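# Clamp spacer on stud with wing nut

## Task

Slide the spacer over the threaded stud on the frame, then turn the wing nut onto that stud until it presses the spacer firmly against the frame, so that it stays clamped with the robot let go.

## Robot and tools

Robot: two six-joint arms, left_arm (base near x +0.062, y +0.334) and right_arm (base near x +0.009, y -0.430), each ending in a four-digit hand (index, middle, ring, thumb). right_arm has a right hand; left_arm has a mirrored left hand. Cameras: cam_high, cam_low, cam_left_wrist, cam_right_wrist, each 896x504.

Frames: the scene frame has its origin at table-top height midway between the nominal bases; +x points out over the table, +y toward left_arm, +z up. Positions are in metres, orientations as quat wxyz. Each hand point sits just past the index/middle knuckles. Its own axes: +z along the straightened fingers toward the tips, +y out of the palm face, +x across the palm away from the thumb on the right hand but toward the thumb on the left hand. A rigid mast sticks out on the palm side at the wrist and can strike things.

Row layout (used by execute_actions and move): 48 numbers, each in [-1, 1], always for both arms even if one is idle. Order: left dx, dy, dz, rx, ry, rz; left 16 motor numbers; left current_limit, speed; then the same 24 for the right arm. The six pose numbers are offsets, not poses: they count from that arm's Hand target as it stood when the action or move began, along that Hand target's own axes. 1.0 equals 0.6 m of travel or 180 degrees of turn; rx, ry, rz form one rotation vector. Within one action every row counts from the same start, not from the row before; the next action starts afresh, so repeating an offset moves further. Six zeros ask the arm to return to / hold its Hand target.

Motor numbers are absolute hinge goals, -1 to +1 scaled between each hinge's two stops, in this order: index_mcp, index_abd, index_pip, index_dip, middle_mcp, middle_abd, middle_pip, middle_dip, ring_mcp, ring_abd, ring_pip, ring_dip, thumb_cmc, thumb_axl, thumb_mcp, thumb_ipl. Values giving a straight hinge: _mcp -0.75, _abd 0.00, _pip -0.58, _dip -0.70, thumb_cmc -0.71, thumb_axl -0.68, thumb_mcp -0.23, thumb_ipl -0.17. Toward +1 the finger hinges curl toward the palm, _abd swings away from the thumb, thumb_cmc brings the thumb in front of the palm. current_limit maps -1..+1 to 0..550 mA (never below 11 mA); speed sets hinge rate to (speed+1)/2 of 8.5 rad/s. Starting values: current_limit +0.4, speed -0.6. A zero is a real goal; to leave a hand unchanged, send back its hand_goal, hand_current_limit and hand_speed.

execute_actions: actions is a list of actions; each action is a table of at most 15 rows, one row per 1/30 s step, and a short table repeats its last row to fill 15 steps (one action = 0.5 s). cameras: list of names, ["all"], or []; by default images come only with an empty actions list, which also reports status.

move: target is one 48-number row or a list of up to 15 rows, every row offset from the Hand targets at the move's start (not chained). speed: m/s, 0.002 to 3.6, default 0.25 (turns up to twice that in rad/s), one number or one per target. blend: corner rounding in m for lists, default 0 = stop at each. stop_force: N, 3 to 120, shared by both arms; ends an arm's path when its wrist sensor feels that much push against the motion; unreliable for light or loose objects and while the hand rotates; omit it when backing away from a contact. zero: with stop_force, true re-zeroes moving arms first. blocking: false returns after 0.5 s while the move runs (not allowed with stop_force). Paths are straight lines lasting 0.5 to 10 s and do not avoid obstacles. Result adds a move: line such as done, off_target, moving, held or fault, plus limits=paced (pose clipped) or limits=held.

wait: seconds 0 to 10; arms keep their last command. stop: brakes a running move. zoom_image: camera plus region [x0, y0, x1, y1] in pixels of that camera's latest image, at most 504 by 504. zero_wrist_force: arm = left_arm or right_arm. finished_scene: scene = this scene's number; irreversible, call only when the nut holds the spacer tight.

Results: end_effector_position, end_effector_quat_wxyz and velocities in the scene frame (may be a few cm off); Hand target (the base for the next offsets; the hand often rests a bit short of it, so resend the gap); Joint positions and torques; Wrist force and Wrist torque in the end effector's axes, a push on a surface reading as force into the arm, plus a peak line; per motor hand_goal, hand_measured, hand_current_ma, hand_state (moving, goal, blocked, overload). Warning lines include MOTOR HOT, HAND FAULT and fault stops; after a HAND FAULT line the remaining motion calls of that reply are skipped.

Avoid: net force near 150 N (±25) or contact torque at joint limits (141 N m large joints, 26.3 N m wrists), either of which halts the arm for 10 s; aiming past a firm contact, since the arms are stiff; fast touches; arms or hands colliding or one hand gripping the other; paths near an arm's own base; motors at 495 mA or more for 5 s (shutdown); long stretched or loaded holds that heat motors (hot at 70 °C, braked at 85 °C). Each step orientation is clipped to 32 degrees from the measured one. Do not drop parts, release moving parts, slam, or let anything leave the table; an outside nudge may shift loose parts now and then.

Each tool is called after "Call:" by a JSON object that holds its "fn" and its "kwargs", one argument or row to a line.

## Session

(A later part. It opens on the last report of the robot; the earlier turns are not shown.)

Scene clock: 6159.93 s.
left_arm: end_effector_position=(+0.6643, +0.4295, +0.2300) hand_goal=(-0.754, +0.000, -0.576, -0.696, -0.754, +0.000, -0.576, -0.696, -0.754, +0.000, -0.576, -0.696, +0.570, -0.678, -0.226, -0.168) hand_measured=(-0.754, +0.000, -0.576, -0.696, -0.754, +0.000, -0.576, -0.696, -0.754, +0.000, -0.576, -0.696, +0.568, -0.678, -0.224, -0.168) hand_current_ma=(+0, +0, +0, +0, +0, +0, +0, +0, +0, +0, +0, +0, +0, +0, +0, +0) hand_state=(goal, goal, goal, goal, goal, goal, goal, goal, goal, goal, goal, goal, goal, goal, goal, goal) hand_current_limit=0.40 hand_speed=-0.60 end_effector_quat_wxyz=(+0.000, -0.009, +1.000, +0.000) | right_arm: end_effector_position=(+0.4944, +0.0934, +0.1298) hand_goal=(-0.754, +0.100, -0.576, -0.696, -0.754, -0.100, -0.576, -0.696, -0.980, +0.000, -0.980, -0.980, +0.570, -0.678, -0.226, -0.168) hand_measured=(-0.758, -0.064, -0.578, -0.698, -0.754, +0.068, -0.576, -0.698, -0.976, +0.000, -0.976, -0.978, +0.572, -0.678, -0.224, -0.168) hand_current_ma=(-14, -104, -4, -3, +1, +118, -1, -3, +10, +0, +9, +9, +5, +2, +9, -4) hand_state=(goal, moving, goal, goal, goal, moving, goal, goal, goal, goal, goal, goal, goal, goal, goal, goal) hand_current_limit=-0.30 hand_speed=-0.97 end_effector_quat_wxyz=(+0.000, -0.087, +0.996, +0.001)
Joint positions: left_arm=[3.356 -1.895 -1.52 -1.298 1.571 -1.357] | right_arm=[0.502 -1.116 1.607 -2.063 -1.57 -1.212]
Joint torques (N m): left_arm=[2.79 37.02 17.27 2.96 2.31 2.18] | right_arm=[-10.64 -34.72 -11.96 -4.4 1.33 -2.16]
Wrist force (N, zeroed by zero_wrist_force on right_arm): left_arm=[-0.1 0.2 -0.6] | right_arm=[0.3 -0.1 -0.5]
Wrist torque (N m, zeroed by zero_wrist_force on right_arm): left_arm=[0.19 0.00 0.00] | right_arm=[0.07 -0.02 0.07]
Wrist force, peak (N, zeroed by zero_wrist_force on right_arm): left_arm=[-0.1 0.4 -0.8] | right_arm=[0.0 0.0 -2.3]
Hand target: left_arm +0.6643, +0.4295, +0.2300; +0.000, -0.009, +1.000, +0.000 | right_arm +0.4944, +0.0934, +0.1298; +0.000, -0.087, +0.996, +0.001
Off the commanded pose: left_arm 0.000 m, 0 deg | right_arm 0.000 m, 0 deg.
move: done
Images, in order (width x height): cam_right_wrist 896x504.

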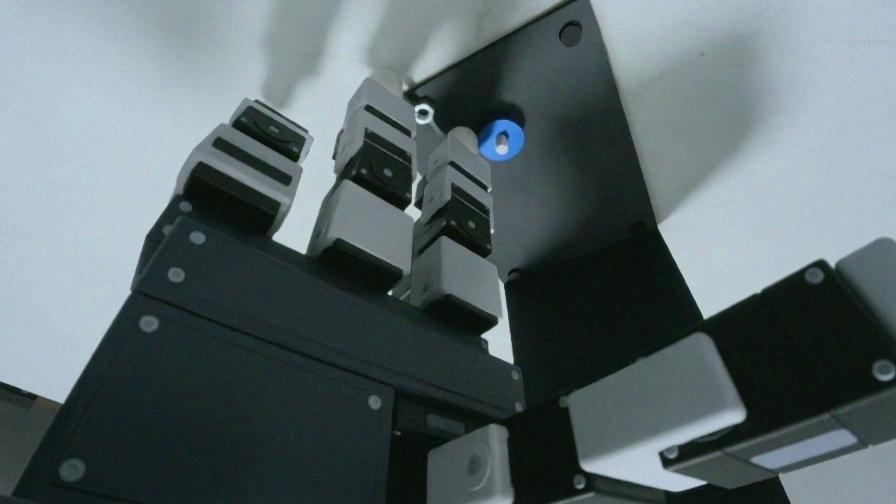

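Call:
{"fn": "move", "kwargs": {
  "target": [
    [0,0,0,0,0,0,-0.754,0,-0.576,-0.696,-0.754,0,-0.576,-0.696,-0.754,0,-0.576,-0.696,0.571,-0.678,-0.226,-0.168,0.4,-0.6, 0,0,0,0,0,0, -0.754,-0.09,-0.576,-0.696,-0.754,0.09,-0.576,-0.696,-0.98,0,-0.98,-0.98,0.571,-0.678,-0.226,-0.168,0.4,-0.95],
    [0,0,0,0,0,0,-0.754,0,-0.576,-0.696,-0.754,0,-0.576,-0.696,-0.754,0,-0.576,-0.696,0.571,-0.678,-0.226,-0.168,0.4,-0.6, 0.0003,-0.0017,0,0,0,0, -0.754,-0.09,-0.576,-0.696,-0.754,0.09,-0.576,-0.696,-0.98,0,-0.98,-0.98,0.571,-0.678,-0.226,-0.168,0.4,-0.95],
    [0,0,0,0,0,0,-0.754,0,-0.576,-0.696,-0.754,0,-0.576,-0.696,-0.754,0,-0.576,-0.696,0.571,-0.678,-0.226,-0.168,0.4,-0.6, 0.0003,-0.0017,0,0,0,0, -0.754,0.1,-0.576,-0.696,-0.754,-0.1,-0.576,-0.696,-0.98,0,-0.98,-0.98,0.571,-0.678,-0.226,-0.168,-0.3,-0.97]
  ],
  "speed": 0.03,
  "cameras": ["cam_right_wrist"]
}}

Call:
{"fn": "zoom_image", "kwargs": {
  "camera": "cam_right_wrist",
  "region": [370, 60, 490, 150]
}}

Scene clock: 6186.50 s.
left_arm: end_effector_position=(+0.6643, +0.4295, +0.2300) hand_goal=(-0.754, +0.000, -0.576, -0.696, -0.754, +0.000, -0.576, -0.696, -0.754, +0.000, -0.576, -0.696, +0.570, -0.678, -0.226, -0.168) hand_measured=(-0.754, +0.000, -0.576, -0.696, -0.754, +0.000, -0.576, -0.696, -0.754, +0.000, -0.576, -0.696, +0.568, -0.678, -0.224, -0.168) hand_current_ma=(+0, +0, +0, +0, +0, +0, +0, +0, +0, +0, +0, +0, +0, +0, +0, +0) hand_state=(goal, goal, goal, goal, goal, goal, goal, goal, goal, goal, goal, goal, goal, goal, goal, goal) hand_current_limit=0.40 hand_speed=-0.60 end_effector_quat_wxyz=(+0.000, -0.009, +1.000, +0.000) | right_arm: end_effector_position=(+0.4944, +0.0924, +0.1298) hand_goal=(-0.754, +0.100, -0.576, -0.696, -0.754, -0.100, -0.576, -0.696, -0.980, +0.000, -0.980, -0.980, +0.570, -0.678, -0.226, -0.168) hand_measured=(-0.756, -0.066, -0.578, -0.698, -0.754, +0.066, -0.576, -0.698, -0.976, +0.000, -0.976, -0.978, +0.572, -0.678, -0.224, -0.168) hand_current_ma=(-5, -114, -5, -3, +1, +115, -1, -3, +10, +0, +9, +9, +5, +2, +9, -4) hand_state=(goal, moving, goal, goal, goal, moving, goal, goal, goal, goal, goal, goal, goal, goal, goal, goal) hand_current_limit=-0.30 hand_speed=-0.97 end_effector_quat_wxyz=(+0.000, -0.087, +0.996, +0.001)
Joint positions: left_arm=[3.356 -1.895 -1.52 -1.298 1.571 -1.357] | right_arm=[0.501 -1.117 1.61 -2.064 -1.57 -1.214]
Joint torques (N m): left_arm=[2.27 36.76 17.65 2.95 2.26 2.17] | right_arm=[-10.73 -45.39 -9.97 -4.49 1.37 -2.15]
Wrist force (N, zeroed by zero_wrist_force on right_arm): left_arm=[-0.2 0.2 -0.6] | right_arm=[0.1 0.2 -0.5]
Wrist torque (N m, zeroed by zero_wrist_force on right_arm): left_arm=[0.19 0.02 -0.01] | right_arm=[0.06 0.00 0.04]
Wrist force, peak (N, zeroed by zero_wrist_force on right_arm): left_arm=[-0.1 0.3 -0.8] | right_arm=[0.5 0.0 -1.0]
Hand target: left_arm +0.6643, +0.4295, +0.2300; +0.000, -0.009, +1.000, +0.000 | right_arm +0.4944, +0.0924, +0.1298; +0.000, -0.087, +0.996, +0.001
Off the commanded pose: left_arm 0.000 m, 0 deg | right_arm 0.000 m, 0 deg.
move: done
Images, in order (width x height): cam_right_wrist 896x504.

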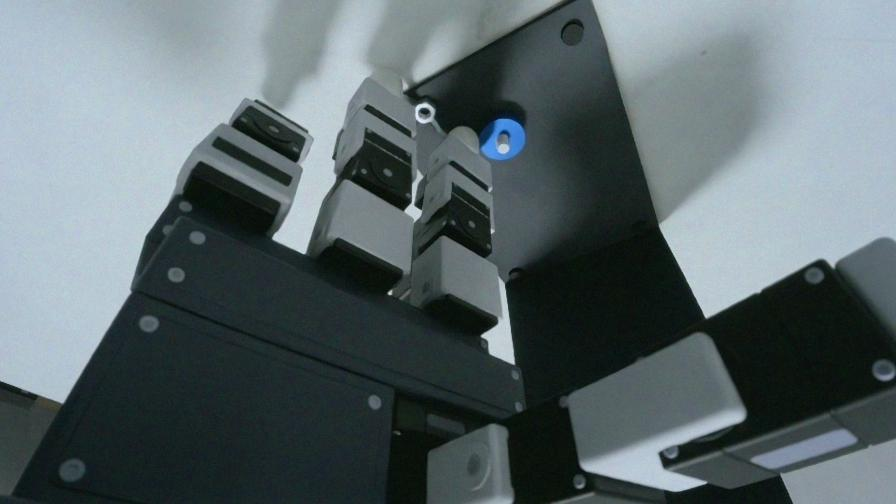

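Scaled by 4.200.

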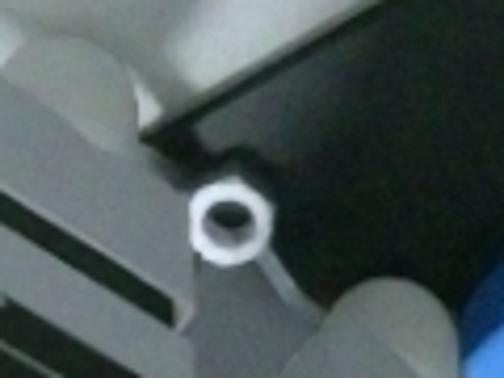

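Call:
{"fn": "move", "kwargs": {
  "target": [
    [0,0,0,0,0,0,-0.754,0,-0.576,-0.696,-0.754,0,-0.576,-0.696,-0.754,0,-0.576,-0.696,0.571,-0.678,-0.226,-0.168,0.4,-0.6, 0,0,-0.05,0,0,0, -0.754,0.1,-0.576,-0.696,-0.754,-0.1,-0.576,-0.696,-0.98,0,-0.98,-0.98,0.571,-0.678,-0.226,-0.168,-0.3,-0.97]
  ],
  "speed": 0.05,
  "cameras": ["cam_right_wrist"]
}}

Call:
{"fn": "zoom_image", "kwargs": {
  "camera": "cam_right_wrist",
  "region": [370, 60, 490, 150]
}}

Scene clock: 6213.47 s.
left_arm: end_effector_position=(+0.6643, +0.4295, +0.2300) hand_goal=(-0.754, +0.000, -0.576, -0.696, -0.754, +0.000, -0.576, -0.696, -0.754, +0.000, -0.576, -0.696, +0.570, -0.678, -0.226, -0.168) hand_measured=(-0.754, +0.000, -0.576, -0.696, -0.754, +0.000, -0.576, -0.696, -0.754, +0.000, -0.576, -0.696, +0.568, -0.678, -0.224, -0.168) hand_current_ma=(+0, +0, +0, +0, +0, +0, +0, +0, +0, +0, +0, +0, +0, +0, +0, +0) hand_state=(goal, goal, goal, goal, goal, goal, goal, goal, goal, goal, goal, goal, goal, goal, goal, goal) hand_current_limit=0.40 hand_speed=-0.60 end_effector_quat_wxyz=(+0.000, -0.009, +1.000, +0.000) | right_arm: end_effector_position=(+0.4944, +0.0924, +0.1596) hand_goal=(-0.754, +0.100, -0.576, -0.696, -0.754, -0.100, -0.576, -0.696, -0.980, +0.000, -0.980, -0.980, +0.570, -0.678, -0.226, -0.168) hand_measured=(-0.756, -0.064, -0.578, -0.698, -0.754, +0.064, -0.576, -0.698, -0.976, +0.000, -0.976, -0.978, +0.572, -0.678, -0.224, -0.168) hand_current_ma=(-5, -193, -5, -3, +1, +192, -1, -3, +10, +0, +9, +9, +5, +2, +9, -4) hand_state=(goal, blocked, goal, goal, goal, blocked, goal, goal, goal, goal, goal, goal, goal, goal, goal, goal) hand_current_limit=-0.30 hand_speed=-0.97 end_effector_quat_wxyz=(+0.000, -0.087, +0.996, +0.001)
Joint positions: left_arm=[3.356 -1.895 -1.52 -1.298 1.571 -1.357] | right_arm=[0.501 -1.149 1.572 -1.995 -1.57 -1.214]
Joint torques (N m): left_arm=[2.5 36.49 17.28 2.99 2.35 2.18] | right_arm=[-11.18 -45.21 -31.53 -0.41 0.51 -2.14]
Wrist force (N, zeroed by zero_wrist_force on right_arm): left_arm=[-0.1 0.1 -0.5] | right_arm=[0.0 0.1 -0.4]
Wrist torque (N m, zeroed by zero_wrist_force on right_arm): left_arm=[0.16 0.00 0.01] | right_arm=[0.04 0.01 0.03]
Wrist force, peak (N, zeroed by zero_wrist_force on right_arm): left_arm=[0.0 0.1 -0.9] | right_arm=[-0.1 0.5 -0.9]
Hand target: left_arm +0.6643, +0.4295, +0.2300; +0.000, -0.009, +1.000, +0.000 | right_arm +0.4944, +0.0924, +0.1598; +0.000, -0.087, +0.996, +0.001
Off the commanded pose: left_arm 0.000 m, 0 deg | right_arm 0.000 m, 0 deg.
move: done
Images, in order (width x height): cam_right_wrist 896x504.

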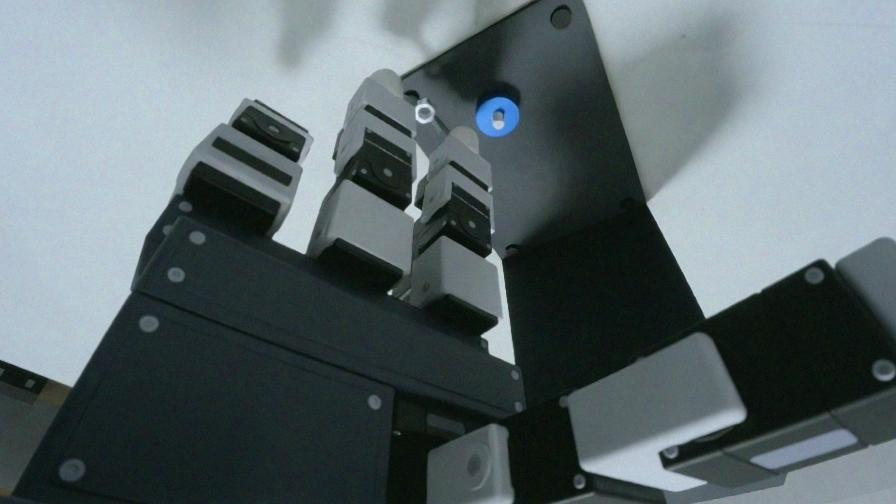

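Scaled by 4.200.

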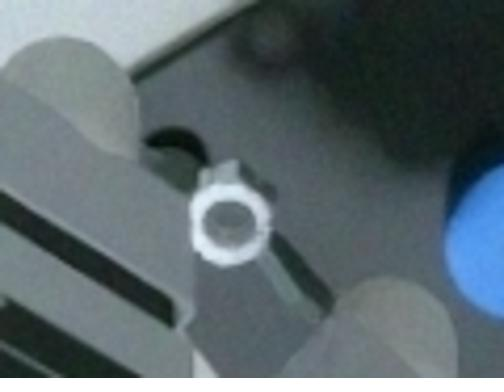

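Call:
{"fn": "move", "kwargs": {
  "target": [
    [0,0,0,0,0,0,-0.754,0,-0.576,-0.696,-0.754,0,-0.576,-0.696,-0.754,0,-0.576,-0.696,0.571,-0.678,-0.226,-0.168,0.4,-0.6, 0,0,-0.0587,0,0,0, -0.754,0.1,-0.576,-0.696,-0.754,-0.1,-0.576,-0.696,-0.98,0,-0.98,-0.98,0.571,-0.678,-0.226,-0.168,-0.3,-0.97],
    [0,0,0,0,0,0,-0.754,0,-0.576,-0.696,-0.754,0,-0.576,-0.696,-0.754,0,-0.576,-0.696,0.571,-0.678,-0.226,-0.168,0.4,-0.6, 0.05057,-0.07098,-0.0587,0,0,-0.4333, -0.754,0.1,-0.576,-0.696,-0.754,-0.1,-0.576,-0.696,-0.98,0,-0.98,-0.98,0.571,-0.678,-0.226,-0.168,-0.3,-0.97]
  ],
  "speed": 0.12,
  "blend": 0.01,
  "cameras": ["cam_right_wrist"]
}}

Call:
{"fn": "zoom_image", "kwargs": {
  "camera": "cam_right_wrist",
  "region": [370, 60, 490, 150]
}}

Scene clock: 6229.40 s.
left_arm: end_effector_position=(+0.6643, +0.4295, +0.2300) hand_goal=(-0.754, +0.000, -0.576, -0.696, -0.754, +0.000, -0.576, -0.696, -0.754, +0.000, -0.576, -0.696, +0.570, -0.678, -0.226, -0.168) hand_measured=(-0.754, +0.000, -0.576, -0.696, -0.754, +0.000, -0.576, -0.696, -0.754, +0.000, -0.576, -0.696, +0.568, -0.678, -0.224, -0.168) hand_current_ma=(+0, +0, +0, +0, +0, +0, +0, +0, +0, +0, +0, +0, +0, +0, +0, +0) hand_state=(goal, goal, goal, goal, goal, goal, goal, goal, goal, goal, goal, goal, goal, goal, goal, goal) hand_current_limit=0.40 hand_speed=-0.60 end_effector_quat_wxyz=(+0.000, -0.009, +1.000, +0.000) | right_arm: end_effector_position=(+0.4719, +0.0452, +0.1949) hand_goal=(-0.754, +0.100, -0.576, -0.696, -0.754, -0.100, -0.576, -0.696, -0.980, +0.000, -0.980, -0.980, +0.570, -0.678, -0.226, -0.168) hand_measured=(-0.756, -0.064, -0.578, -0.698, -0.754, +0.064, -0.576, -0.698, -0.976, +0.000, -0.976, -0.978, +0.572, -0.678, -0.224, -0.168) hand_current_ma=(-5, -192, -5, -3, +1, +192, -1, -3, +10, +0, +9, +9, +5, +2, +9, -4) hand_state=(goal, blocked, goal, goal, goal, blocked, goal, goal, goal, goal, goal, goal, goal, goal, goal, goal) hand_current_limit=-0.30 hand_speed=-0.97 end_effector_quat_wxyz=(+0.000, +0.694, -0.720, +0.000)
Joint positions: left_arm=[3.356 -1.895 -1.52 -1.298 1.571 -1.357] | right_arm=[0.469 -1.036 1.303 -1.839 -1.57 -2.607]
Joint torques (N m): left_arm=[2.62 36.37 17.07 2.9 2.32 2.17] | right_arm=[10.25 -37 -32.98 -0.31 2.34 -2.38]
Wrist force (N, zeroed by zero_wrist_force on right_arm): left_arm=[0.0 0.2 -0.5] | right_arm=[0.2 -0.1 -0.2]
Wrist torque (N m, zeroed by zero_wrist_force on right_arm): left_arm=[0.18 -0.02 0.01] | right_arm=[0.01 -0.02 0.05]
Wrist force, peak (N, zeroed by zero_wrist_force on right_arm): left_arm=[0.0 0.4 -0.8] | right_arm=[0.4 0.2 -1.2]
Hand target: left_arm +0.6643, +0.4295, +0.2300; +0.000, -0.009, +1.000, +0.000 | right_arm +0.4719, +0.0451, +0.1949; +0.000, +0.694, -0.720, +0.000
Off the commanded pose: left_arm 0.000 m, 0 deg | right_arm 0.000 m, 0 deg.
move: done
Images, in order (width x height): cam_right_wrist 896x504.

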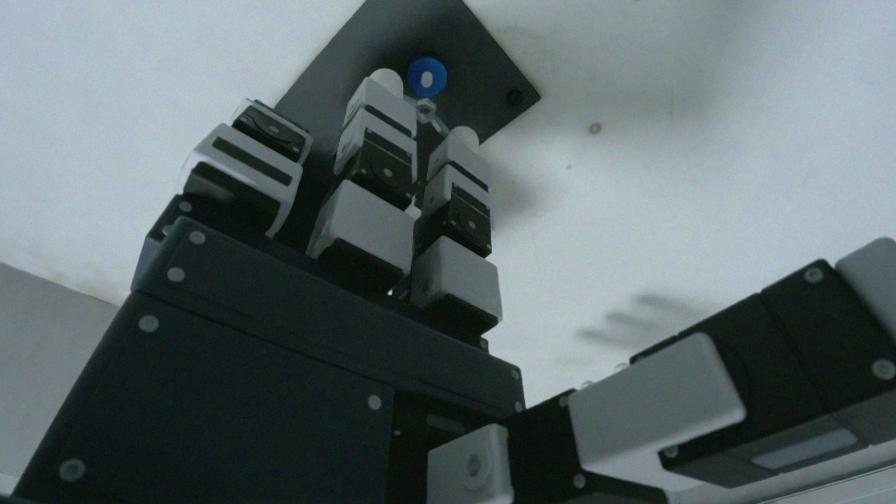

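Scaled by 4.200.

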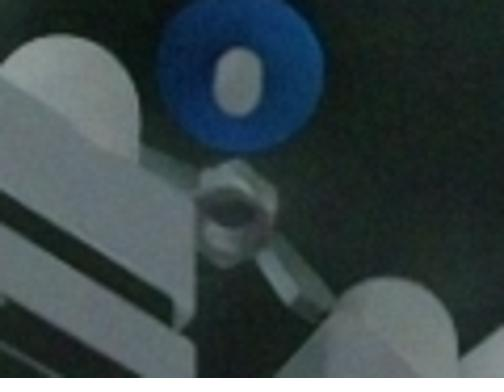

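Call:
{"fn": "move", "kwargs": {
  "target": [0,0,0,0,0,0,-0.754,0,-0.576,-0.696,-0.754,0,-0.576,-0.696,-0.754,0,-0.576,-0.696,0.571,-0.678,-0.226,-0.168,0.4,-0.6, 0,0,0.0628,0,0,0, -0.754,0.1,-0.576,-0.696,-0.754,-0.1,-0.576,-0.696,-0.98,0,-0.98,-0.98,0.571,-0.678,-0.226,-0.168,-0.3,-0.97],
  "speed": 0.08,
  "cameras": ["cam_right_wrist","cam_low"]
}}

Call:
{"fn": "zoom_image", "kwargs": {
  "camera": "cam_right_wrist",
  "region": [370, 60, 490, 150]
}}

Call:
{"fn": "zoom_image", "kwargs": {
  "camera": "cam_low",
  "region": [430, 270, 520, 340]
}}

Scene clock: 6236.33 s.
left_arm: end_effector_position=(+0.6643, +0.4295, +0.2300) hand_goal=(-0.754, +0.000, -0.576, -0.696, -0.754, +0.000, -0.576, -0.696, -0.754, +0.000, -0.576, -0.696, +0.570, -0.678, -0.226, -0.168) hand_measured=(-0.754, +0.000, -0.576, -0.696, -0.754, +0.000, -0.576, -0.696, -0.754, +0.000, -0.576, -0.696, +0.568, -0.678, -0.224, -0.168) hand_current_ma=(+0, +0, +0, +0, +0, +0, +0, +0, +0, +0, +0, +0, +0, +0, +0, +0) hand_state=(goal, goal, goal, goal, goal, goal, goal, goal, goal, goal, goal, goal, goal, goal, goal, goal) hand_current_limit=0.40 hand_speed=-0.60 end_effector_quat_wxyz=(+0.000, -0.009, +1.000, +0.000) | right_arm: end_effector_position=(+0.4719, +0.0452, +0.1574) hand_goal=(-0.754, +0.100, -0.576, -0.696, -0.754, -0.100, -0.576, -0.696, -0.980, +0.000, -0.980, -0.980, +0.570, -0.678, -0.226, -0.168) hand_measured=(-0.756, -0.064, -0.578, -0.698, -0.754, +0.064, -0.576, -0.698, -0.976, +0.000, -0.976, -0.978, +0.572, -0.678, -0.224, -0.168) hand_current_ma=(-5, -192, -5, -3, +1, +192, -1, -3, +10, +0, +9, +9, +5, +2, +9, -4) hand_state=(goal, blocked, goal, goal, goal, blocked, goal, goal, goal, goal, goal, goal, goal, goal, goal, goal) hand_current_limit=-0.30 hand_speed=-0.97 end_effector_quat_wxyz=(+0.000, +0.694, -0.720, +0.000)
Joint positions: left_arm=[3.356 -1.895 -1.52 -1.298 1.571 -1.357] | right_arm=[0.469 -1.008 1.359 -1.923 -1.57 -2.607]
Joint torques (N m): left_arm=[3.38 36.81 17.35 2.97 2.24 2.24] | right_arm=[9.91 -38.11 -10.87 -4.32 -0.5 0.13]
Wrist force (N, zeroed by zero_wrist_force on right_arm): left_arm=[0.0 0.0 -0.6] | right_arm=[0.1 -0.1 -0.6]
Wrist torque (N m, zeroed by zero_wrist_force on right_arm): left_arm=[0.16 -0.01 0.02] | right_arm=[0.04 -0.01 0.05]
Wrist force, peak (N, zeroed by zero_wrist_force on right_arm): left_arm=[0.1 0.0 -1.0] | right_arm=[-0.2 -0.3 -0.9]
Hand target: left_arm +0.6643, +0.4295, +0.2300; +0.000, -0.009, +1.000, +0.000 | right_arm +0.4719, +0.0452, +0.1573; +0.000, +0.694, -0.720, +0.000
Off the commanded pose: left_arm 0.000 m, 0 deg | right_arm 0.000 m, 0 deg.
move: done
Images, in order (width x height): cam_low 896x504, cam_right_wrist 896x504.

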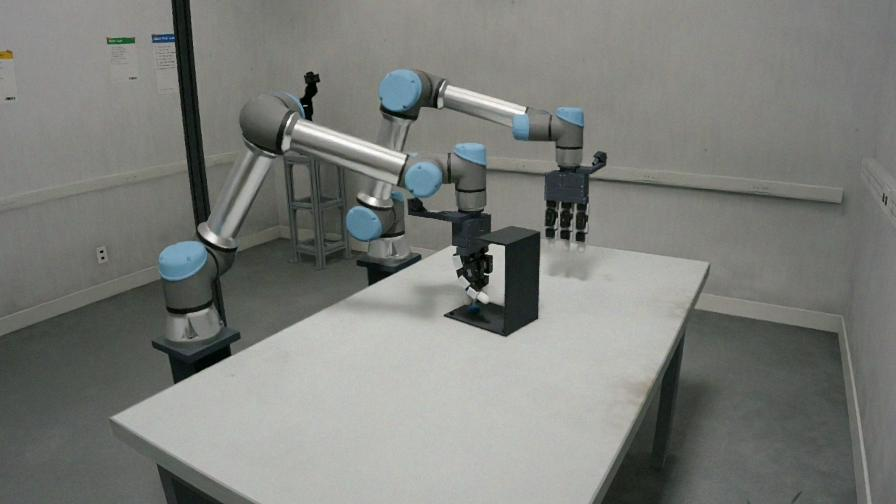

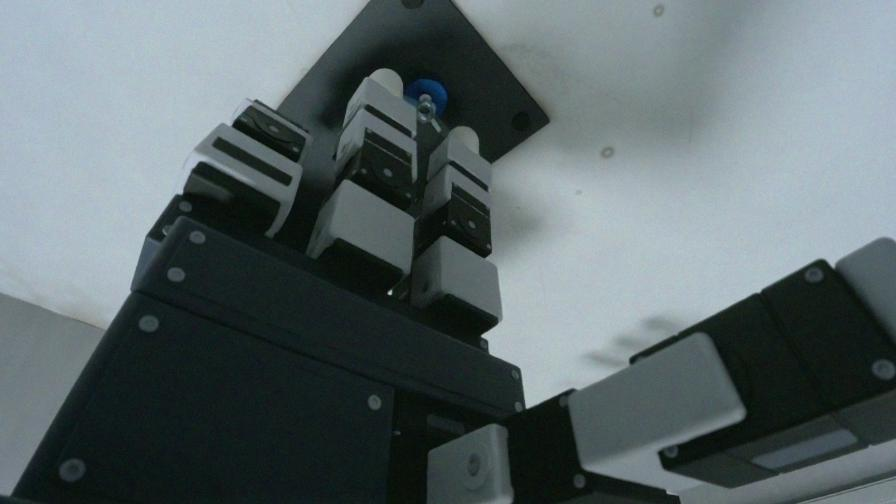

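Scaled by 4.200.

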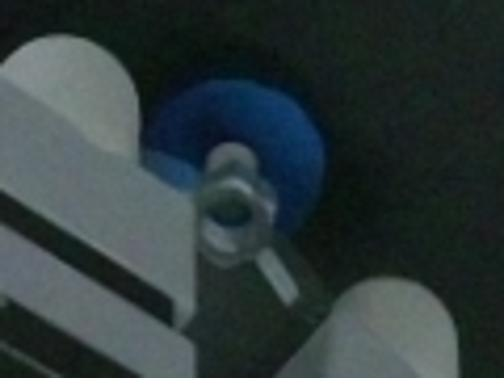

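Scaled by 5.600.

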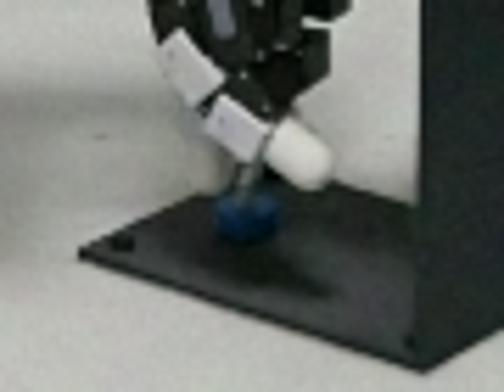

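Call:
{"fn": "move", "kwargs": {
  "target": [0,0,0,0,0,0,-0.754,0,-0.576,-0.696,-0.754,0,-0.576,-0.696,-0.754,0,-0.576,-0.696,0.571,-0.678,-0.226,-0.168,0.4,-0.6, 0,0,0.0042,0,0,0, -0.754,0.1,-0.576,-0.696,-0.754,-0.1,-0.576,-0.696,-0.98,0,-0.98,-0.98,0.571,-0.678,-0.226,-0.168,-0.3,-0.97],
  "speed": 0.02,
  "cameras": ["cam_right_wrist"]
}}

Call:
{"fn": "zoom_image", "kwargs": {
  "camera": "cam_right_wrist",
  "region": [395, 75, 455, 120]
}}

Scene clock: 6247.83 s.
left_arm: end_effector_position=(+0.6643, +0.4295, +0.2300) hand_goal=(-0.754, +0.000, -0.576, -0.696, -0.754, +0.000, -0.576, -0.696, -0.754, +0.000, -0.576, -0.696, +0.570, -0.678, -0.226, -0.168) hand_measured=(-0.754, +0.000, -0.576, -0.696, -0.754, +0.000, -0.576, -0.696, -0.754, +0.000, -0.576, -0.696, +0.568, -0.678, -0.224, -0.168) hand_current_ma=(+0, +0, +0, +0, +0, +0, +0, +0, +0, +0, +0, +0, +0, +0, +0, +0) hand_state=(goal, goal, goal, goal, goal, goal, goal, goal, goal, goal, goal, goal, goal, goal, goal, goal) hand_current_limit=0.40 hand_speed=-0.60 end_effector_quat_wxyz=(+0.000, -0.009, +1.000, +0.000) | right_arm: end_effector_position=(+0.4719, +0.0452, +0.1549) hand_goal=(-0.754, +0.100, -0.576, -0.696, -0.754, -0.100, -0.576, -0.696, -0.980, +0.000, -0.980, -0.980, +0.570, -0.678, -0.226, -0.168) hand_measured=(-0.756, -0.064, -0.578, -0.698, -0.754, +0.064, -0.576, -0.698, -0.976, +0.000, -0.976, -0.978, +0.572, -0.678, -0.224, -0.168) hand_current_ma=(-5, -193, -5, -3, +1, +192, -1, -3, +10, +0, +9, +9, +5, +2, +9, -4) hand_state=(goal, blocked, goal, goal, goal, blocked, goal, goal, goal, goal, goal, goal, goal, goal, goal, goal) hand_current_limit=-0.30 hand_speed=-0.97 end_effector_quat_wxyz=(+0.000, +0.694, -0.720, +0.000)
Joint positions: left_arm=[3.356 -1.895 -1.52 -1.298 1.571 -1.357] | right_arm=[0.469 -1.006 1.363 -1.928 -1.57 -2.607]
Joint torques (N m): left_arm=[3.06 36.96 17.45 2.97 2.22 2.31] | right_arm=[10.53 -38.24 -11.95 -4.59 2.43 1.58]
Wrist force (N, zeroed by zero_wrist_force on right_arm): left_arm=[0.1 0.0 -0.5] | right_arm=[0.0 0.1 -0.1]
Wrist torque (N m, zeroed by zero_wrist_force on right_arm): left_arm=[0.15 -0.03 0.03] | right_arm=[0.01 0.01 0.03]
Wrist force, peak (N, zeroed by zero_wrist_force on right_arm): left_arm=[-0.4 0.3 -0.8] | right_arm=[0.0 0.0 -0.8]
Hand target: left_arm +0.6643, +0.4295, +0.2300; +0.000, -0.009, +1.000, +0.000 | right_arm +0.4719, +0.0452, +0.1547; +0.000, +0.694, -0.720, +0.000
Off the commanded pose: left_arm 0.000 m, 0 deg | right_arm 0.000 m, 0 deg.
move: done
Images, in order (width x height): cam_right_wrist 896x504.

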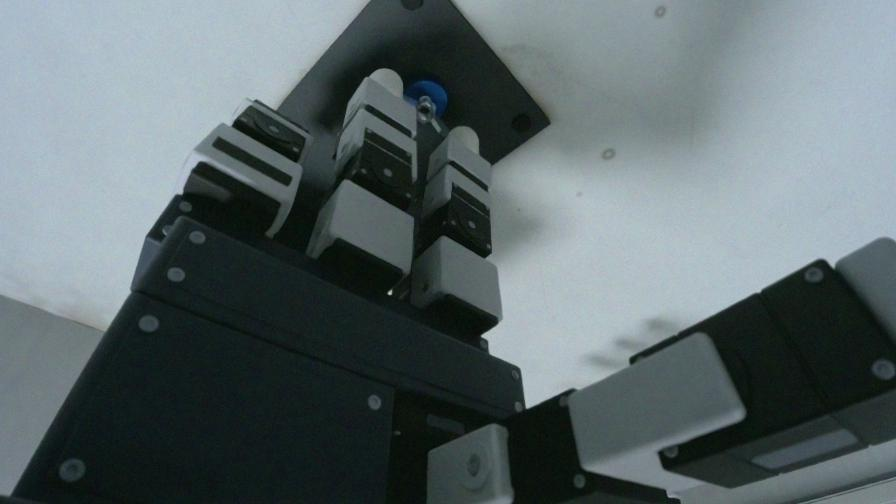

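Scaled by 8.400.

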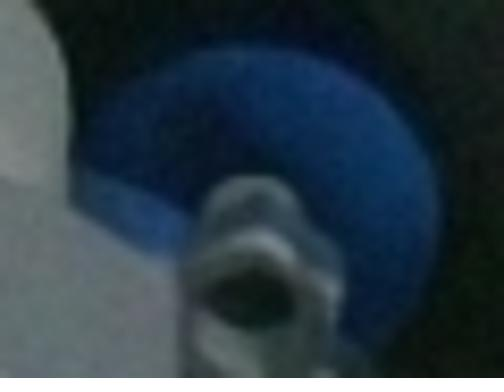

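Call:
{"fn": "move", "kwargs": {
  "target": [0,0,0,0,0,0,-0.754,0,-0.576,-0.696,-0.754,0,-0.576,-0.696,-0.754,0,-0.576,-0.696,0.571,-0.678,-0.226,-0.168,0.4,-0.6, 0,0,0.0028,0,0,0, -0.754,0.1,-0.576,-0.696,-0.754,-0.1,-0.576,-0.696,-0.98,0,-0.98,-0.98,0.571,-0.678,-0.226,-0.168,-0.3,-0.97],
  "speed": 0.01,
  "stop_force": 3
}}

Scene clock: 6266.07 s.
left_arm: end_effector_position=(+0.6643, +0.4295, +0.2300) hand_goal=(-0.754, +0.000, -0.576, -0.696, -0.754, +0.000, -0.576, -0.696, -0.754, +0.000, -0.576, -0.696, +0.570, -0.678, -0.226, -0.168) hand_measured=(-0.754, +0.000, -0.576, -0.696, -0.754, +0.000, -0.576, -0.696, -0.754, +0.000, -0.576, -0.696, +0.568, -0.678, -0.224, -0.168) hand_current_ma=(+0, +0, +0, +0, +0, +0, +0, +0, +0, +0, +0, +0, +0, +0, +0, +0) hand_state=(goal, goal, goal, goal, goal, goal, goal, goal, goal, goal, goal, goal, goal, goal, goal, goal) hand_current_limit=0.40 hand_speed=-0.60 end_effector_quat_wxyz=(+0.000, -0.009, +1.000, +0.000) | right_arm: end_effector_position=(+0.4719, +0.0452, +0.1531) hand_goal=(-0.754, +0.100, -0.576, -0.696, -0.754, -0.100, -0.576, -0.696, -0.980, +0.000, -0.980, -0.980, +0.570, -0.678, -0.226, -0.168) hand_measured=(-0.756, -0.064, -0.578, -0.698, -0.754, +0.064, -0.576, -0.698, -0.976, +0.000, -0.976, -0.978, +0.572, -0.678, -0.224, -0.168) hand_current_ma=(-5, -192, -5, -3, +1, +192, -1, -3, +10, +0, +9, +9, +5, +2, +9, -4) hand_state=(goal, blocked, goal, goal, goal, blocked, goal, goal, goal, goal, goal, goal, goal, goal, goal, goal) hand_current_limit=-0.30 hand_speed=-0.97 end_effector_quat_wxyz=(+0.000, +0.694, -0.720, +0.000)
Joint positions: left_arm=[3.356 -1.895 -1.52 -1.298 1.571 -1.357] | right_arm=[0.469 -1.004 1.365 -1.932 -1.57 -2.607]
Joint torques (N m): left_arm=[2.92 37.03 17.38 3.1 2.36 2.23] | right_arm=[10.38 -37.77 -11.14 -4.41 2.32 1.47]
Wrist force (N, zeroed by zero_wrist_force on right_arm): left_arm=[0.0 0.0 -0.7] | right_arm=[-0.2 0.1 -0.8]
Wrist torque (N m, zeroed by zero_wrist_force on right_arm): left_arm=[0.17 -0.02 0.03] | right_arm=[0.07 0.04 0.02]
Wrist force, peak (N, zeroed by zero_wrist_force on right_arm): left_arm=[-0.3 0.3 -0.8] | right_arm=[-0.2 0.1 -0.8]
Hand target: left_arm +0.6643, +0.4295, +0.2300; +0.000, -0.009, +1.000, +0.000 | right_arm +0.4719, +0.0452, +0.1531; +0.000, +0.694, -0.720, +0.000
Off the commanded pose: left_arm 0.000 m, 0 deg | right_arm 0.000 m, 0 deg.
move: done

Call:
{"fn": "move", "kwargs": {
  "target": [0,0,0,0,0,0,-0.754,0,-0.576,-0.696,-0.754,0,-0.576,-0.696,-0.754,0,-0.576,-0.696,0.571,-0.678,-0.226,-0.168,0.4,-0.6, 0,0,0.0008,0,0,0, -0.754,0.1,-0.576,-0.696,-0.754,-0.1,-0.576,-0.696,-0.98,0,-0.98,-0.98,0.571,-0.678,-0.226,-0.168,-0.3,-0.97],
  "speed": 0.01,
  "stop_force": 3,
  "cameras": ["cam_right_wrist"]
}}

Call:
{"fn": "zoom_image", "kwargs": {
  "camera": "cam_right_wrist",
  "region": [395, 75, 455, 120]
}}

Scene clock: 6272.67 s.
left_arm: end_effector_position=(+0.6643, +0.4295, +0.2300) hand_goal=(-0.754, +0.000, -0.576, -0.696, -0.754, +0.000, -0.576, -0.696, -0.754, +0.000, -0.576, -0.696, +0.570, -0.678, -0.226, -0.168) hand_measured=(-0.754, +0.000, -0.576, -0.696, -0.754, +0.000, -0.576, -0.696, -0.754, +0.000, -0.576, -0.696, +0.568, -0.678, -0.224, -0.168) hand_current_ma=(+0, +0, +0, +0, +0, +0, +0, +0, +0, +0, +0, +0, +0, +0, +0, +0) hand_state=(goal, goal, goal, goal, goal, goal, goal, goal, goal, goal, goal, goal, goal, goal, goal, goal) hand_current_limit=0.40 hand_speed=-0.60 end_effector_quat_wxyz=(+0.000, -0.009, +1.000, +0.000) | right_arm: end_effector_position=(+0.4719, +0.0452, +0.1526) hand_goal=(-0.754, +0.100, -0.576, -0.696, -0.754, -0.100, -0.576, -0.696, -0.980, +0.000, -0.980, -0.980, +0.570, -0.678, -0.226, -0.168) hand_measured=(-0.756, -0.064, -0.578, -0.698, -0.754, +0.064, -0.576, -0.698, -0.976, +0.000, -0.976, -0.978, +0.572, -0.678, -0.224, -0.168) hand_current_ma=(-5, -192, -5, -3, +1, +192, -1, -3, +10, +0, +9, +9, +5, +2, +9, -4) hand_state=(goal, blocked, goal, goal, goal, blocked, goal, goal, goal, goal, goal, goal, goal, goal, goal, goal) hand_current_limit=-0.30 hand_speed=-0.97 end_effector_quat_wxyz=(+0.000, +0.694, -0.720, +0.000)
Joint positions: left_arm=[3.356 -1.895 -1.52 -1.298 1.571 -1.357] | right_arm=[0.469 -1.004 1.366 -1.934 -1.57 -2.607]
Joint torques (N m): left_arm=[2.78 37.18 17.17 2.98 2.25 2.15] | right_arm=[9.95 -38.02 -11.53 -4.48 2.51 1.56]
Wrist force (N, zeroed by zero_wrist_force on right_arm): left_arm=[-0.3 0.3 -0.6] | right_arm=[0.1 0.1 -0.6]
Wrist torque (N m, zeroed by zero_wrist_force on right_arm): left_arm=[0.19 0.03 -0.01] | right_arm=[0.05 -0.01 0.05]
Wrist force, peak (N, zeroed by zero_wrist_force on right_arm): left_arm=[0.0 0.3 -0.9] | right_arm=[-0.1 0.1 -0.9]
Hand target: left_arm +0.6643, +0.4295, +0.2300; +0.000, -0.009, +1.000, +0.000 | right_arm +0.4719, +0.0452, +0.1526; +0.000, +0.694, -0.720, +0.000
Off the commanded pose: left_arm 0.000 m, 0 deg | right_arm 0.000 m, 0 deg.
move: done
Images, in order (width x height): cam_right_wrist 896x504.

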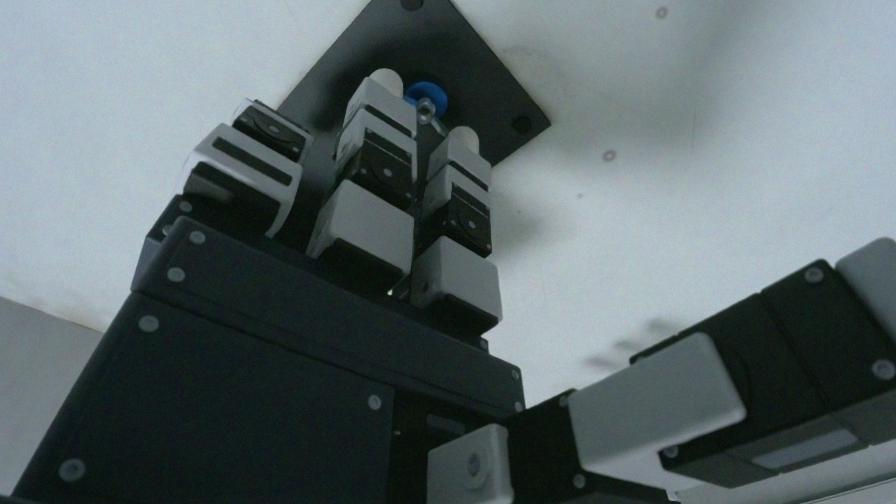

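Scaled by 8.400.

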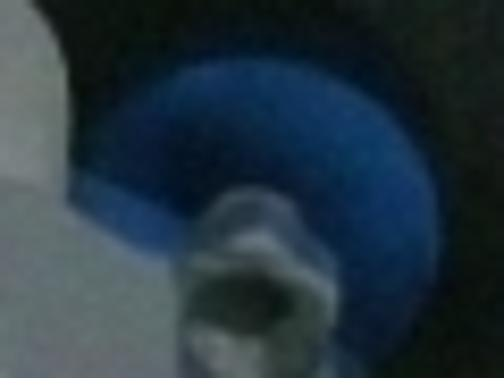

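Call:
{"fn": "move", "kwargs": {
  "target": [0,0,0,0,0,0,-0.754,0,-0.576,-0.696,-0.754,0,-0.576,-0.696,-0.754,0,-0.576,-0.696,0.571,-0.678,-0.226,-0.168,0.4,-0.6, 0,0,0.0010,0,0,0, -0.754,0.1,-0.576,-0.696,-0.754,-0.1,-0.576,-0.696,-0.98,0,-0.98,-0.98,0.571,-0.678,-0.226,-0.168,-0.3,-0.97],
  "speed": 0.01,
  "stop_force": 3
}}

Scene clock: 6282.13 s.
left_arm: end_effector_position=(+0.6643, +0.4295, +0.2300) hand_goal=(-0.754, +0.000, -0.576, -0.696, -0.754, +0.000, -0.576, -0.696, -0.754, +0.000, -0.576, -0.696, +0.570, -0.678, -0.226, -0.168) hand_measured=(-0.754, +0.000, -0.576, -0.696, -0.754, +0.000, -0.576, -0.696, -0.754, +0.000, -0.576, -0.696, +0.568, -0.678, -0.224, -0.168) hand_current_ma=(+0, +0, +0, +0, +0, +0, +0, +0, +0, +0, +0, +0, +0, +0, +0, +0) hand_state=(goal, goal, goal, goal, goal, goal, goal, goal, goal, goal, goal, goal, goal, goal, goal, goal) hand_current_limit=0.40 hand_speed=-0.60 end_effector_quat_wxyz=(+0.000, -0.009, +1.000, +0.000) | right_arm: end_effector_position=(+0.4719, +0.0452, +0.1520) hand_goal=(-0.754, +0.100, -0.576, -0.696, -0.754, -0.100, -0.576, -0.696, -0.980, +0.000, -0.980, -0.980, +0.570, -0.678, -0.226, -0.168) hand_measured=(-0.754, -0.064, -0.578, -0.698, -0.752, +0.064, -0.576, -0.698, -0.976, +0.000, -0.976, -0.978, +0.572, -0.678, -0.224, -0.168) hand_current_ma=(+0, -193, -5, -3, +5, +192, -1, -3, +10, +0, +9, +9, +5, +2, +9, -4) hand_state=(goal, blocked, goal, goal, goal, blocked, goal, goal, goal, goal, goal, goal, goal, goal, goal, goal) hand_current_limit=-0.30 hand_speed=-0.97 end_effector_quat_wxyz=(+0.000, +0.694, -0.720, +0.000)
Joint positions: left_arm=[3.356 -1.895 -1.52 -1.298 1.571 -1.357] | right_arm=[0.469 -1.003 1.367 -1.935 -1.57 -2.607]
Joint torques (N m): left_arm=[2.61 37.68 17.43 3.14 2.23 2.29] | right_arm=[9.27 -36.73 -10.39 -4.4 2.13 1.64]
Wrist force (N, zeroed by zero_wrist_force on right_arm): left_arm=[0.1 0.2 -0.5] | right_arm=[0.1 0.4 -1.7]
Wrist torque (N m, zeroed by zero_wrist_force on right_arm): left_arm=[0.17 -0.02 0.02] | right_arm=[0.15 0.01 0.06]
Wrist force, peak (N, zeroed by zero_wrist_force on right_arm): left_arm=[-0.2 0.3 -0.8] | right_arm=[-0.1 0.7 -2.0]
Hand target: left_arm +0.6643, +0.4295, +0.2300; +0.000, -0.009, +1.000, +0.000 | right_arm +0.4719, +0.0452, +0.1520; +0.000, +0.694, -0.720, +0.000
Off the commanded pose: left_arm 0.000 m, 0 deg | right_arm 0.000 m, 0 deg.
move: done

Call:
{"fn": "move", "kwargs": {
  "target": [
    [0,0,0,0,0,0,-0.754,0,-0.576,-0.696,-0.754,0,-0.576,-0.696,-0.754,0,-0.576,-0.696,0.571,-0.678,-0.226,-0.168,0.4,-0.6, 0,0,-0.0008,0,0,0, -0.754,0.1,-0.576,-0.696,-0.754,-0.1,-0.576,-0.696,-0.98,0,-0.98,-0.98,0.571,-0.678,-0.226,-0.168,-0.3,-0.97],
    [0,0,0,0,0,0,-0.754,0,-0.576,-0.696,-0.754,0,-0.576,-0.696,-0.754,0,-0.576,-0.696,0.571,-0.678,-0.226,-0.168,0.4,-0.6, 0,0.0017,-0.0008,0,0,0, -0.754,0.1,-0.576,-0.696,-0.754,-0.1,-0.576,-0.696,-0.98,0,-0.98,-0.98,0.571,-0.678,-0.226,-0.168,-0.3,-0.97]
  ],
  "speed": 0.01
}}

Call:
{"fn": "move", "kwargs": {
  "target": [0,0,0,0,0,0,-0.754,0,-0.576,-0.696,-0.754,0,-0.576,-0.696,-0.754,0,-0.576,-0.696,0.571,-0.678,-0.226,-0.168,0.4,-0.6, 0,0,0.0018,0,0,0, -0.754,0.1,-0.576,-0.696,-0.754,-0.1,-0.576,-0.696,-0.98,0,-0.98,-0.98,0.571,-0.678,-0.226,-0.168,-0.3,-0.97],
  "speed": 0.01,
  "stop_force": 3
}}

Scene clock: 6296.67 s.
left_arm: end_effector_position=(+0.6643, +0.4295, +0.2300) hand_goal=(-0.754, +0.000, -0.576, -0.696, -0.754, +0.000, -0.576, -0.696, -0.754, +0.000, -0.576, -0.696, +0.570, -0.678, -0.226, -0.168) hand_measured=(-0.754, +0.000, -0.576, -0.696, -0.754, +0.000, -0.576, -0.696, -0.754, +0.000, -0.576, -0.696, +0.568, -0.678, -0.224, -0.168) hand_current_ma=(+0, +0, +0, +0, +0, +0, +0, +0, +0, +0, +0, +0, +0, +0, +0, +0) hand_state=(goal, goal, goal, goal, goal, goal, goal, goal, goal, goal, goal, goal, goal, goal, goal, goal) hand_current_limit=0.40 hand_speed=-0.60 end_effector_quat_wxyz=(+0.000, -0.009, +1.000, +0.000) | right_arm: end_effector_position=(+0.4710, +0.0452, +0.1525) hand_goal=(-0.754, +0.100, -0.576, -0.696, -0.754, -0.100, -0.576, -0.696, -0.980, +0.000, -0.980, -0.980, +0.570, -0.678, -0.226, -0.168) hand_measured=(-0.754, -0.064, -0.578, -0.698, -0.752, +0.064, -0.576, -0.698, -0.976, +0.000, -0.976, -0.978, +0.572, -0.678, -0.224, -0.168) hand_current_ma=(+0, -192, -5, -3, +5, +192, -1, -3, +10, +0, +9, +9, +5, +2, +9, -4) hand_state=(goal, blocked, goal, goal, goal, blocked, goal, goal, goal, goal, goal, goal, goal, goal, goal, goal) hand_current_limit=-0.30 hand_speed=-0.97 end_effector_quat_wxyz=(+0.000, +0.694, -0.720, +0.000)
Joint positions: left_arm=[3.356 -1.895 -1.52 -1.298 1.571 -1.357] | right_arm=[0.47 -1.005 1.369 -1.935 -1.57 -2.606]
Joint torques (N m): left_arm=[3.29 36.97 17.94 3.04 2.17 2.2] | right_arm=[10.86 -49.85 -11.87 -4.37 1.04 2.08]
Wrist force (N, zeroed by zero_wrist_force on right_arm): left_arm=[-0.1 0.0 -0.5] | right_arm=[-0.1 -0.2 -0.6]
Wrist torque (N m, zeroed by zero_wrist_force on right_arm): left_arm=[0.16 0.00 0.01] | right_arm=[0.03 0.02 -0.06]
Wrist force, peak (N, zeroed by zero_wrist_force on right_arm): left_arm=[-0.4 0.3 -0.9] | right_arm=[0.2 0.2 -2.2]
Hand target: left_arm +0.6643, +0.4295, +0.2300; +0.000, -0.009, +1.000, +0.000 | right_arm +0.4709, +0.0452, +0.1525; +0.000, +0.694, -0.720, +0.000
Off the commanded pose: left_arm 0.000 m, 0 deg | right_arm 0.000 m, 0 deg.
move: done

Scene clock: 6297.93 s.
left_arm: end_effector_position=(+0.6643, +0.4295, +0.2300) hand_goal=(-0.754, +0.000, -0.576, -0.696, -0.754, +0.000, -0.576, -0.696, -0.754, +0.000, -0.576, -0.696, +0.570, -0.678, -0.226, -0.168) hand_measured=(-0.754, +0.000, -0.576, -0.696, -0.754, +0.000, -0.576, -0.696, -0.754, +0.000, -0.576, -0.696, +0.568, -0.678, -0.224, -0.168) hand_current_ma=(+0, +0, +0, +0, +0, +0, +0, +0, +0, +0, +0, +0, +0, +0, +0, +0) hand_state=(goal, goal, goal, goal, goal, goal, goal, goal, goal, goal, goal, goal, goal, goal, goal, goal) hand_current_limit=0.40 hand_speed=-0.60 end_effector_quat_wxyz=(+0.000, -0.009, +1.000, +0.000) | right_arm: end_effector_position=(+0.4709, +0.0452, +0.1514) hand_goal=(-0.754, +0.100, -0.576, -0.696, -0.754, -0.100, -0.576, -0.696, -0.980, +0.000, -0.980, -0.980, +0.570, -0.678, -0.226, -0.168) hand_measured=(-0.754, -0.064, -0.578, -0.698, -0.752, +0.064, -0.576, -0.698, -0.976, +0.000, -0.976, -0.978, +0.572, -0.678, -0.224, -0.168) hand_current_ma=(+2, -193, -3, -3, +8, +192, -1, -3, +10, +0, +9, +9, +5, +2, +9, -4) hand_state=(goal, blocked, goal, goal, goal, blocked, goal, goal, goal, goal, goal, goal, goal, goal, goal, goal) hand_current_limit=-0.30 hand_speed=-0.97 end_effector_quat_wxyz=(+0.000, +0.694, -0.720, +0.000)
Joint positions: left_arm=[3.356 -1.895 -1.52 -1.298 1.571 -1.357] | right_arm=[0.47 -1.005 1.37 -1.937 -1.57 -2.606]
Joint torques (N m): left_arm=[3.51 36.68 16.85 3.06 2.31 2.24] | right_arm=[10.49 -37.07 -11.09 -4.44 0.59 1.99]
Wrist force (N, zeroed by zero_wrist_force on right_arm): left_arm=[-0.1 0.2 -0.5] | right_arm=[0.6 0.4 -1.8]
Wrist torque (N m, zeroed by zero_wrist_force on right_arm): left_arm=[0.19 0.00 0.01] | right_arm=[0.13 0.07 -0.04]
Wrist force, peak (N, zeroed by zero_wrist_force on right_arm): left_arm=[0.1 0.2 -1.0] | right_arm=[0.7 0.5 -2.3]
Hand target: left_arm +0.6643, +0.4295, +0.2300; +0.000, -0.009, +1.000, +0.000 | right_arm +0.4709, +0.0452, +0.1514; +0.000, +0.694, -0.720, +0.000
Off the commanded pose: left_arm 0.000 m, 0 deg | right_arm 0.000 m, 0 deg.
move: done

Call:
{"fn": "move", "kwargs": {
  "target": [
    [0,0,0,0,0,0,-0.754,0,-0.576,-0.696,-0.754,0,-0.576,-0.696,-0.754,0,-0.576,-0.696,0.571,-0.678,-0.226,-0.168,0.4,-0.6, 0,0,-0.0008,0,0,0, -0.754,0.1,-0.576,-0.696,-0.754,-0.1,-0.576,-0.696,-0.98,0,-0.98,-0.98,0.571,-0.678,-0.226,-0.168,-0.3,-0.97],
    [0,0,0,0,0,0,-0.754,0,-0.576,-0.696,-0.754,0,-0.576,-0.696,-0.754,0,-0.576,-0.696,0.571,-0.678,-0.226,-0.168,0.4,-0.6, 0.001,0.001,-0.0008,0,0,0, -0.754,0.1,-0.576,-0.696,-0.754,-0.1,-0.576,-0.696,-0.98,0,-0.98,-0.98,0.571,-0.678,-0.226,-0.168,-0.3,-0.97]
  ],
  "speed": 0.01
}}

Call:
{"fn": "move", "kwargs": {
  "target": [0,0,0,0,0,0,-0.754,0,-0.576,-0.696,-0.754,0,-0.576,-0.696,-0.754,0,-0.576,-0.696,0.571,-0.678,-0.226,-0.168,0.4,-0.6, 0,0,0.0018,0,0,0, -0.754,0.1,-0.576,-0.696,-0.754,-0.1,-0.576,-0.696,-0.98,0,-0.98,-0.98,0.571,-0.678,-0.226,-0.168,-0.3,-0.97],
  "speed": 0.01,
  "stop_force": 3,
  "cameras": ["cam_right_wrist"]
}}

Call:
{"fn": "zoom_image", "kwargs": {
  "camera": "cam_right_wrist",
  "region": [395, 75, 455, 120]
}}

Scene clock: 6309.57 s.
left_arm: end_effector_position=(+0.6643, +0.4295, +0.2300) hand_goal=(-0.754, +0.000, -0.576, -0.696, -0.754, +0.000, -0.576, -0.696, -0.754, +0.000, -0.576, -0.696, +0.570, -0.678, -0.226, -0.168) hand_measured=(-0.754, +0.000, -0.576, -0.696, -0.754, +0.000, -0.576, -0.696, -0.754, +0.000, -0.576, -0.696, +0.568, -0.678, -0.224, -0.168) hand_current_ma=(+0, +0, +0, +0, +0, +0, +0, +0, +0, +0, +0, +0, +0, +0, +0, +0) hand_state=(goal, goal, goal, goal, goal, goal, goal, goal, goal, goal, goal, goal, goal, goal, goal, goal) hand_current_limit=0.40 hand_speed=-0.60 end_effector_quat_wxyz=(+0.000, -0.009, +1.000, +0.000) | right_arm: end_effector_position=(+0.4702, +0.0448, +0.1519) hand_goal=(-0.754, +0.100, -0.576, -0.696, -0.754, -0.100, -0.576, -0.696, -0.980, +0.000, -0.980, -0.980, +0.570, -0.678, -0.226, -0.168) hand_measured=(-0.754, -0.064, -0.578, -0.698, -0.752, +0.064, -0.576, -0.698, -0.976, +0.000, -0.976, -0.978, +0.572, -0.678, -0.224, -0.168) hand_current_ma=(+2, -193, -3, -3, +8, +192, -1, -3, +10, +0, +9, +9, +5, +2, +9, -4) hand_state=(goal, blocked, goal, goal, goal, blocked, goal, goal, goal, goal, goal, goal, goal, goal, goal, goal) hand_current_limit=-0.30 hand_speed=-0.97 end_effector_quat_wxyz=(+0.000, +0.694, -0.720, +0.000)
Joint positions: left_arm=[3.356 -1.895 -1.52 -1.298 1.571 -1.357] | right_arm=[0.47 -1.007 1.372 -1.937 -1.57 -2.606]
Joint torques (N m): left_arm=[3.35 36.73 17.03 3.12 2.23 2.19] | right_arm=[-11.51 -50.66 -10.25 -4.3 -0.61 -1.87]
Wrist force (N, zeroed by zero_wrist_force on right_arm): left_arm=[-0.1 0.2 -0.6] | right_arm=[-0.3 0.1 -0.5]
Wrist torque (N m, zeroed by zero_wrist_force on right_arm): left_arm=[0.18 0.01 0.00] | right_arm=[0.07 -0.01 -0.09]
Wrist force, peak (N, zeroed by zero_wrist_force on right_arm): left_arm=[0.0 0.4 -0.8] | right_arm=[0.5 0.4 -2.4]
Hand target: left_arm +0.6643, +0.4295, +0.2300; +0.000, -0.009, +1.000, +0.000 | right_arm +0.4702, +0.0447, +0.1518; +0.000, +0.694, -0.720, +0.000
Off the commanded pose: left_arm 0.000 m, 0 deg | right_arm 0.000 m, 0 deg.
move: done

Scene clock: 6310.80 s.
left_arm: end_effector_position=(+0.6643, +0.4295, +0.2300) hand_goal=(-0.754, +0.000, -0.576, -0.696, -0.754, +0.000, -0.576, -0.696, -0.754, +0.000, -0.576, -0.696, +0.570, -0.678, -0.226, -0.168) hand_measured=(-0.754, +0.000, -0.576, -0.696, -0.754, +0.000, -0.576, -0.696, -0.754, +0.000, -0.576, -0.696, +0.568, -0.678, -0.224, -0.168) hand_current_ma=(+0, +0, +0, +0, +0, +0, +0, +0, +0, +0, +0, +0, +0, +0, +0, +0) hand_state=(goal, goal, goal, goal, goal, goal, goal, goal, goal, goal, goal, goal, goal, goal, goal, goal) hand_current_limit=0.40 hand_speed=-0.60 end_effector_quat_wxyz=(+0.000, -0.009, +1.000, +0.000) | right_arm: end_effector_position=(+0.4702, +0.0447, +0.1508) hand_goal=(-0.754, +0.100, -0.576, -0.696, -0.754, -0.100, -0.576, -0.696, -0.980, +0.000, -0.980, -0.980, +0.570, -0.678, -0.226, -0.168) hand_measured=(-0.752, -0.064, -0.576, -0.698, -0.752, +0.064, -0.576, -0.698, -0.976, +0.000, -0.976, -0.978, +0.572, -0.678, -0.224, -0.168) hand_current_ma=(+5, -193, -2, -3, +8, +192, -1, -3, +10, +0, +9, +9, +5, +2, +9, -4) hand_state=(goal, blocked, goal, goal, goal, blocked, goal, goal, goal, goal, goal, goal, goal, goal, goal, goal) hand_current_limit=-0.30 hand_speed=-0.97 end_effector_quat_wxyz=(+0.000, +0.694, -0.720, +0.000)
Joint positions: left_arm=[3.356 -1.895 -1.52 -1.298 1.571 -1.357] | right_arm=[0.469 -1.006 1.374 -1.94 -1.57 -2.607]
Joint torques (N m): left_arm=[3.26 37.25 17.6 2.9 2.21 2.1] | right_arm=[-10.8 -36.62 -10 -4.36 -0.55 -2.1]
Wrist force (N, zeroed by zero_wrist_force on right_arm): left_arm=[-0.3 0.4 -0.5] | right_arm=[-0.3 0.4 -1.7]
Wrist torque (N m, zeroed by zero_wrist_force on right_arm): left_arm=[0.19 0.03 -0.01] | right_arm=[0.12 -0.04 -0.08]
Wrist force, peak (N, zeroed by zero_wrist_force on right_arm): left_arm=[0.1 0.3 -0.7] | right_arm=[0.0 0.3 -2.2]
Hand target: left_arm +0.6643, +0.4295, +0.2300; +0.000, -0.009, +1.000, +0.000 | right_arm +0.4702, +0.0447, +0.1508; +0.000, +0.694, -0.720, +0.000
Off the commanded pose: left_arm 0.000 m, 0 deg | right_arm 0.000 m, 0 deg.
move: done
Images, in order (width x height): cam_right_wrist 896x504.

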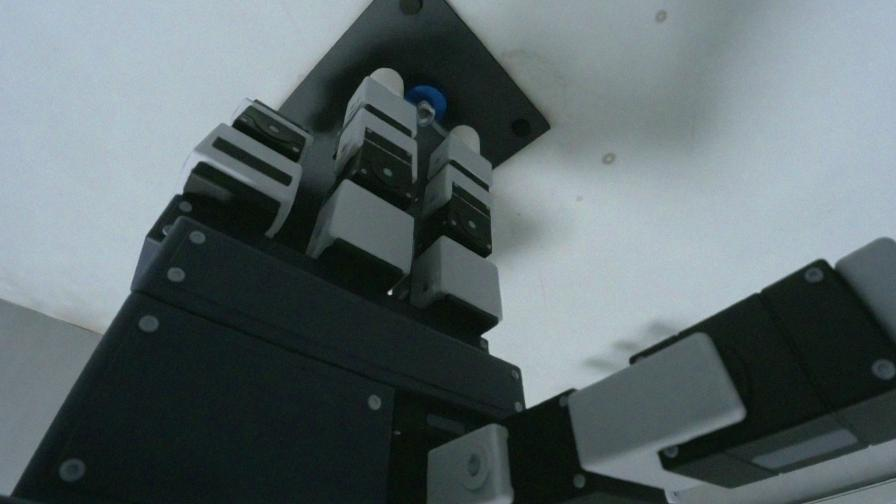

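Scaled by 8.400.

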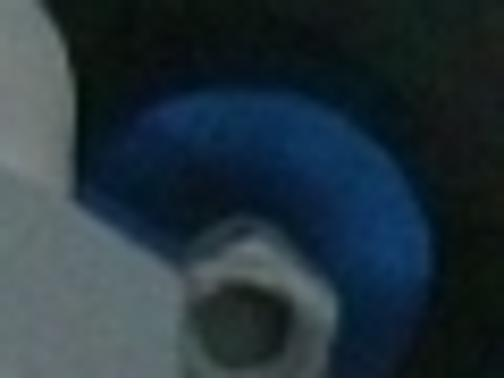

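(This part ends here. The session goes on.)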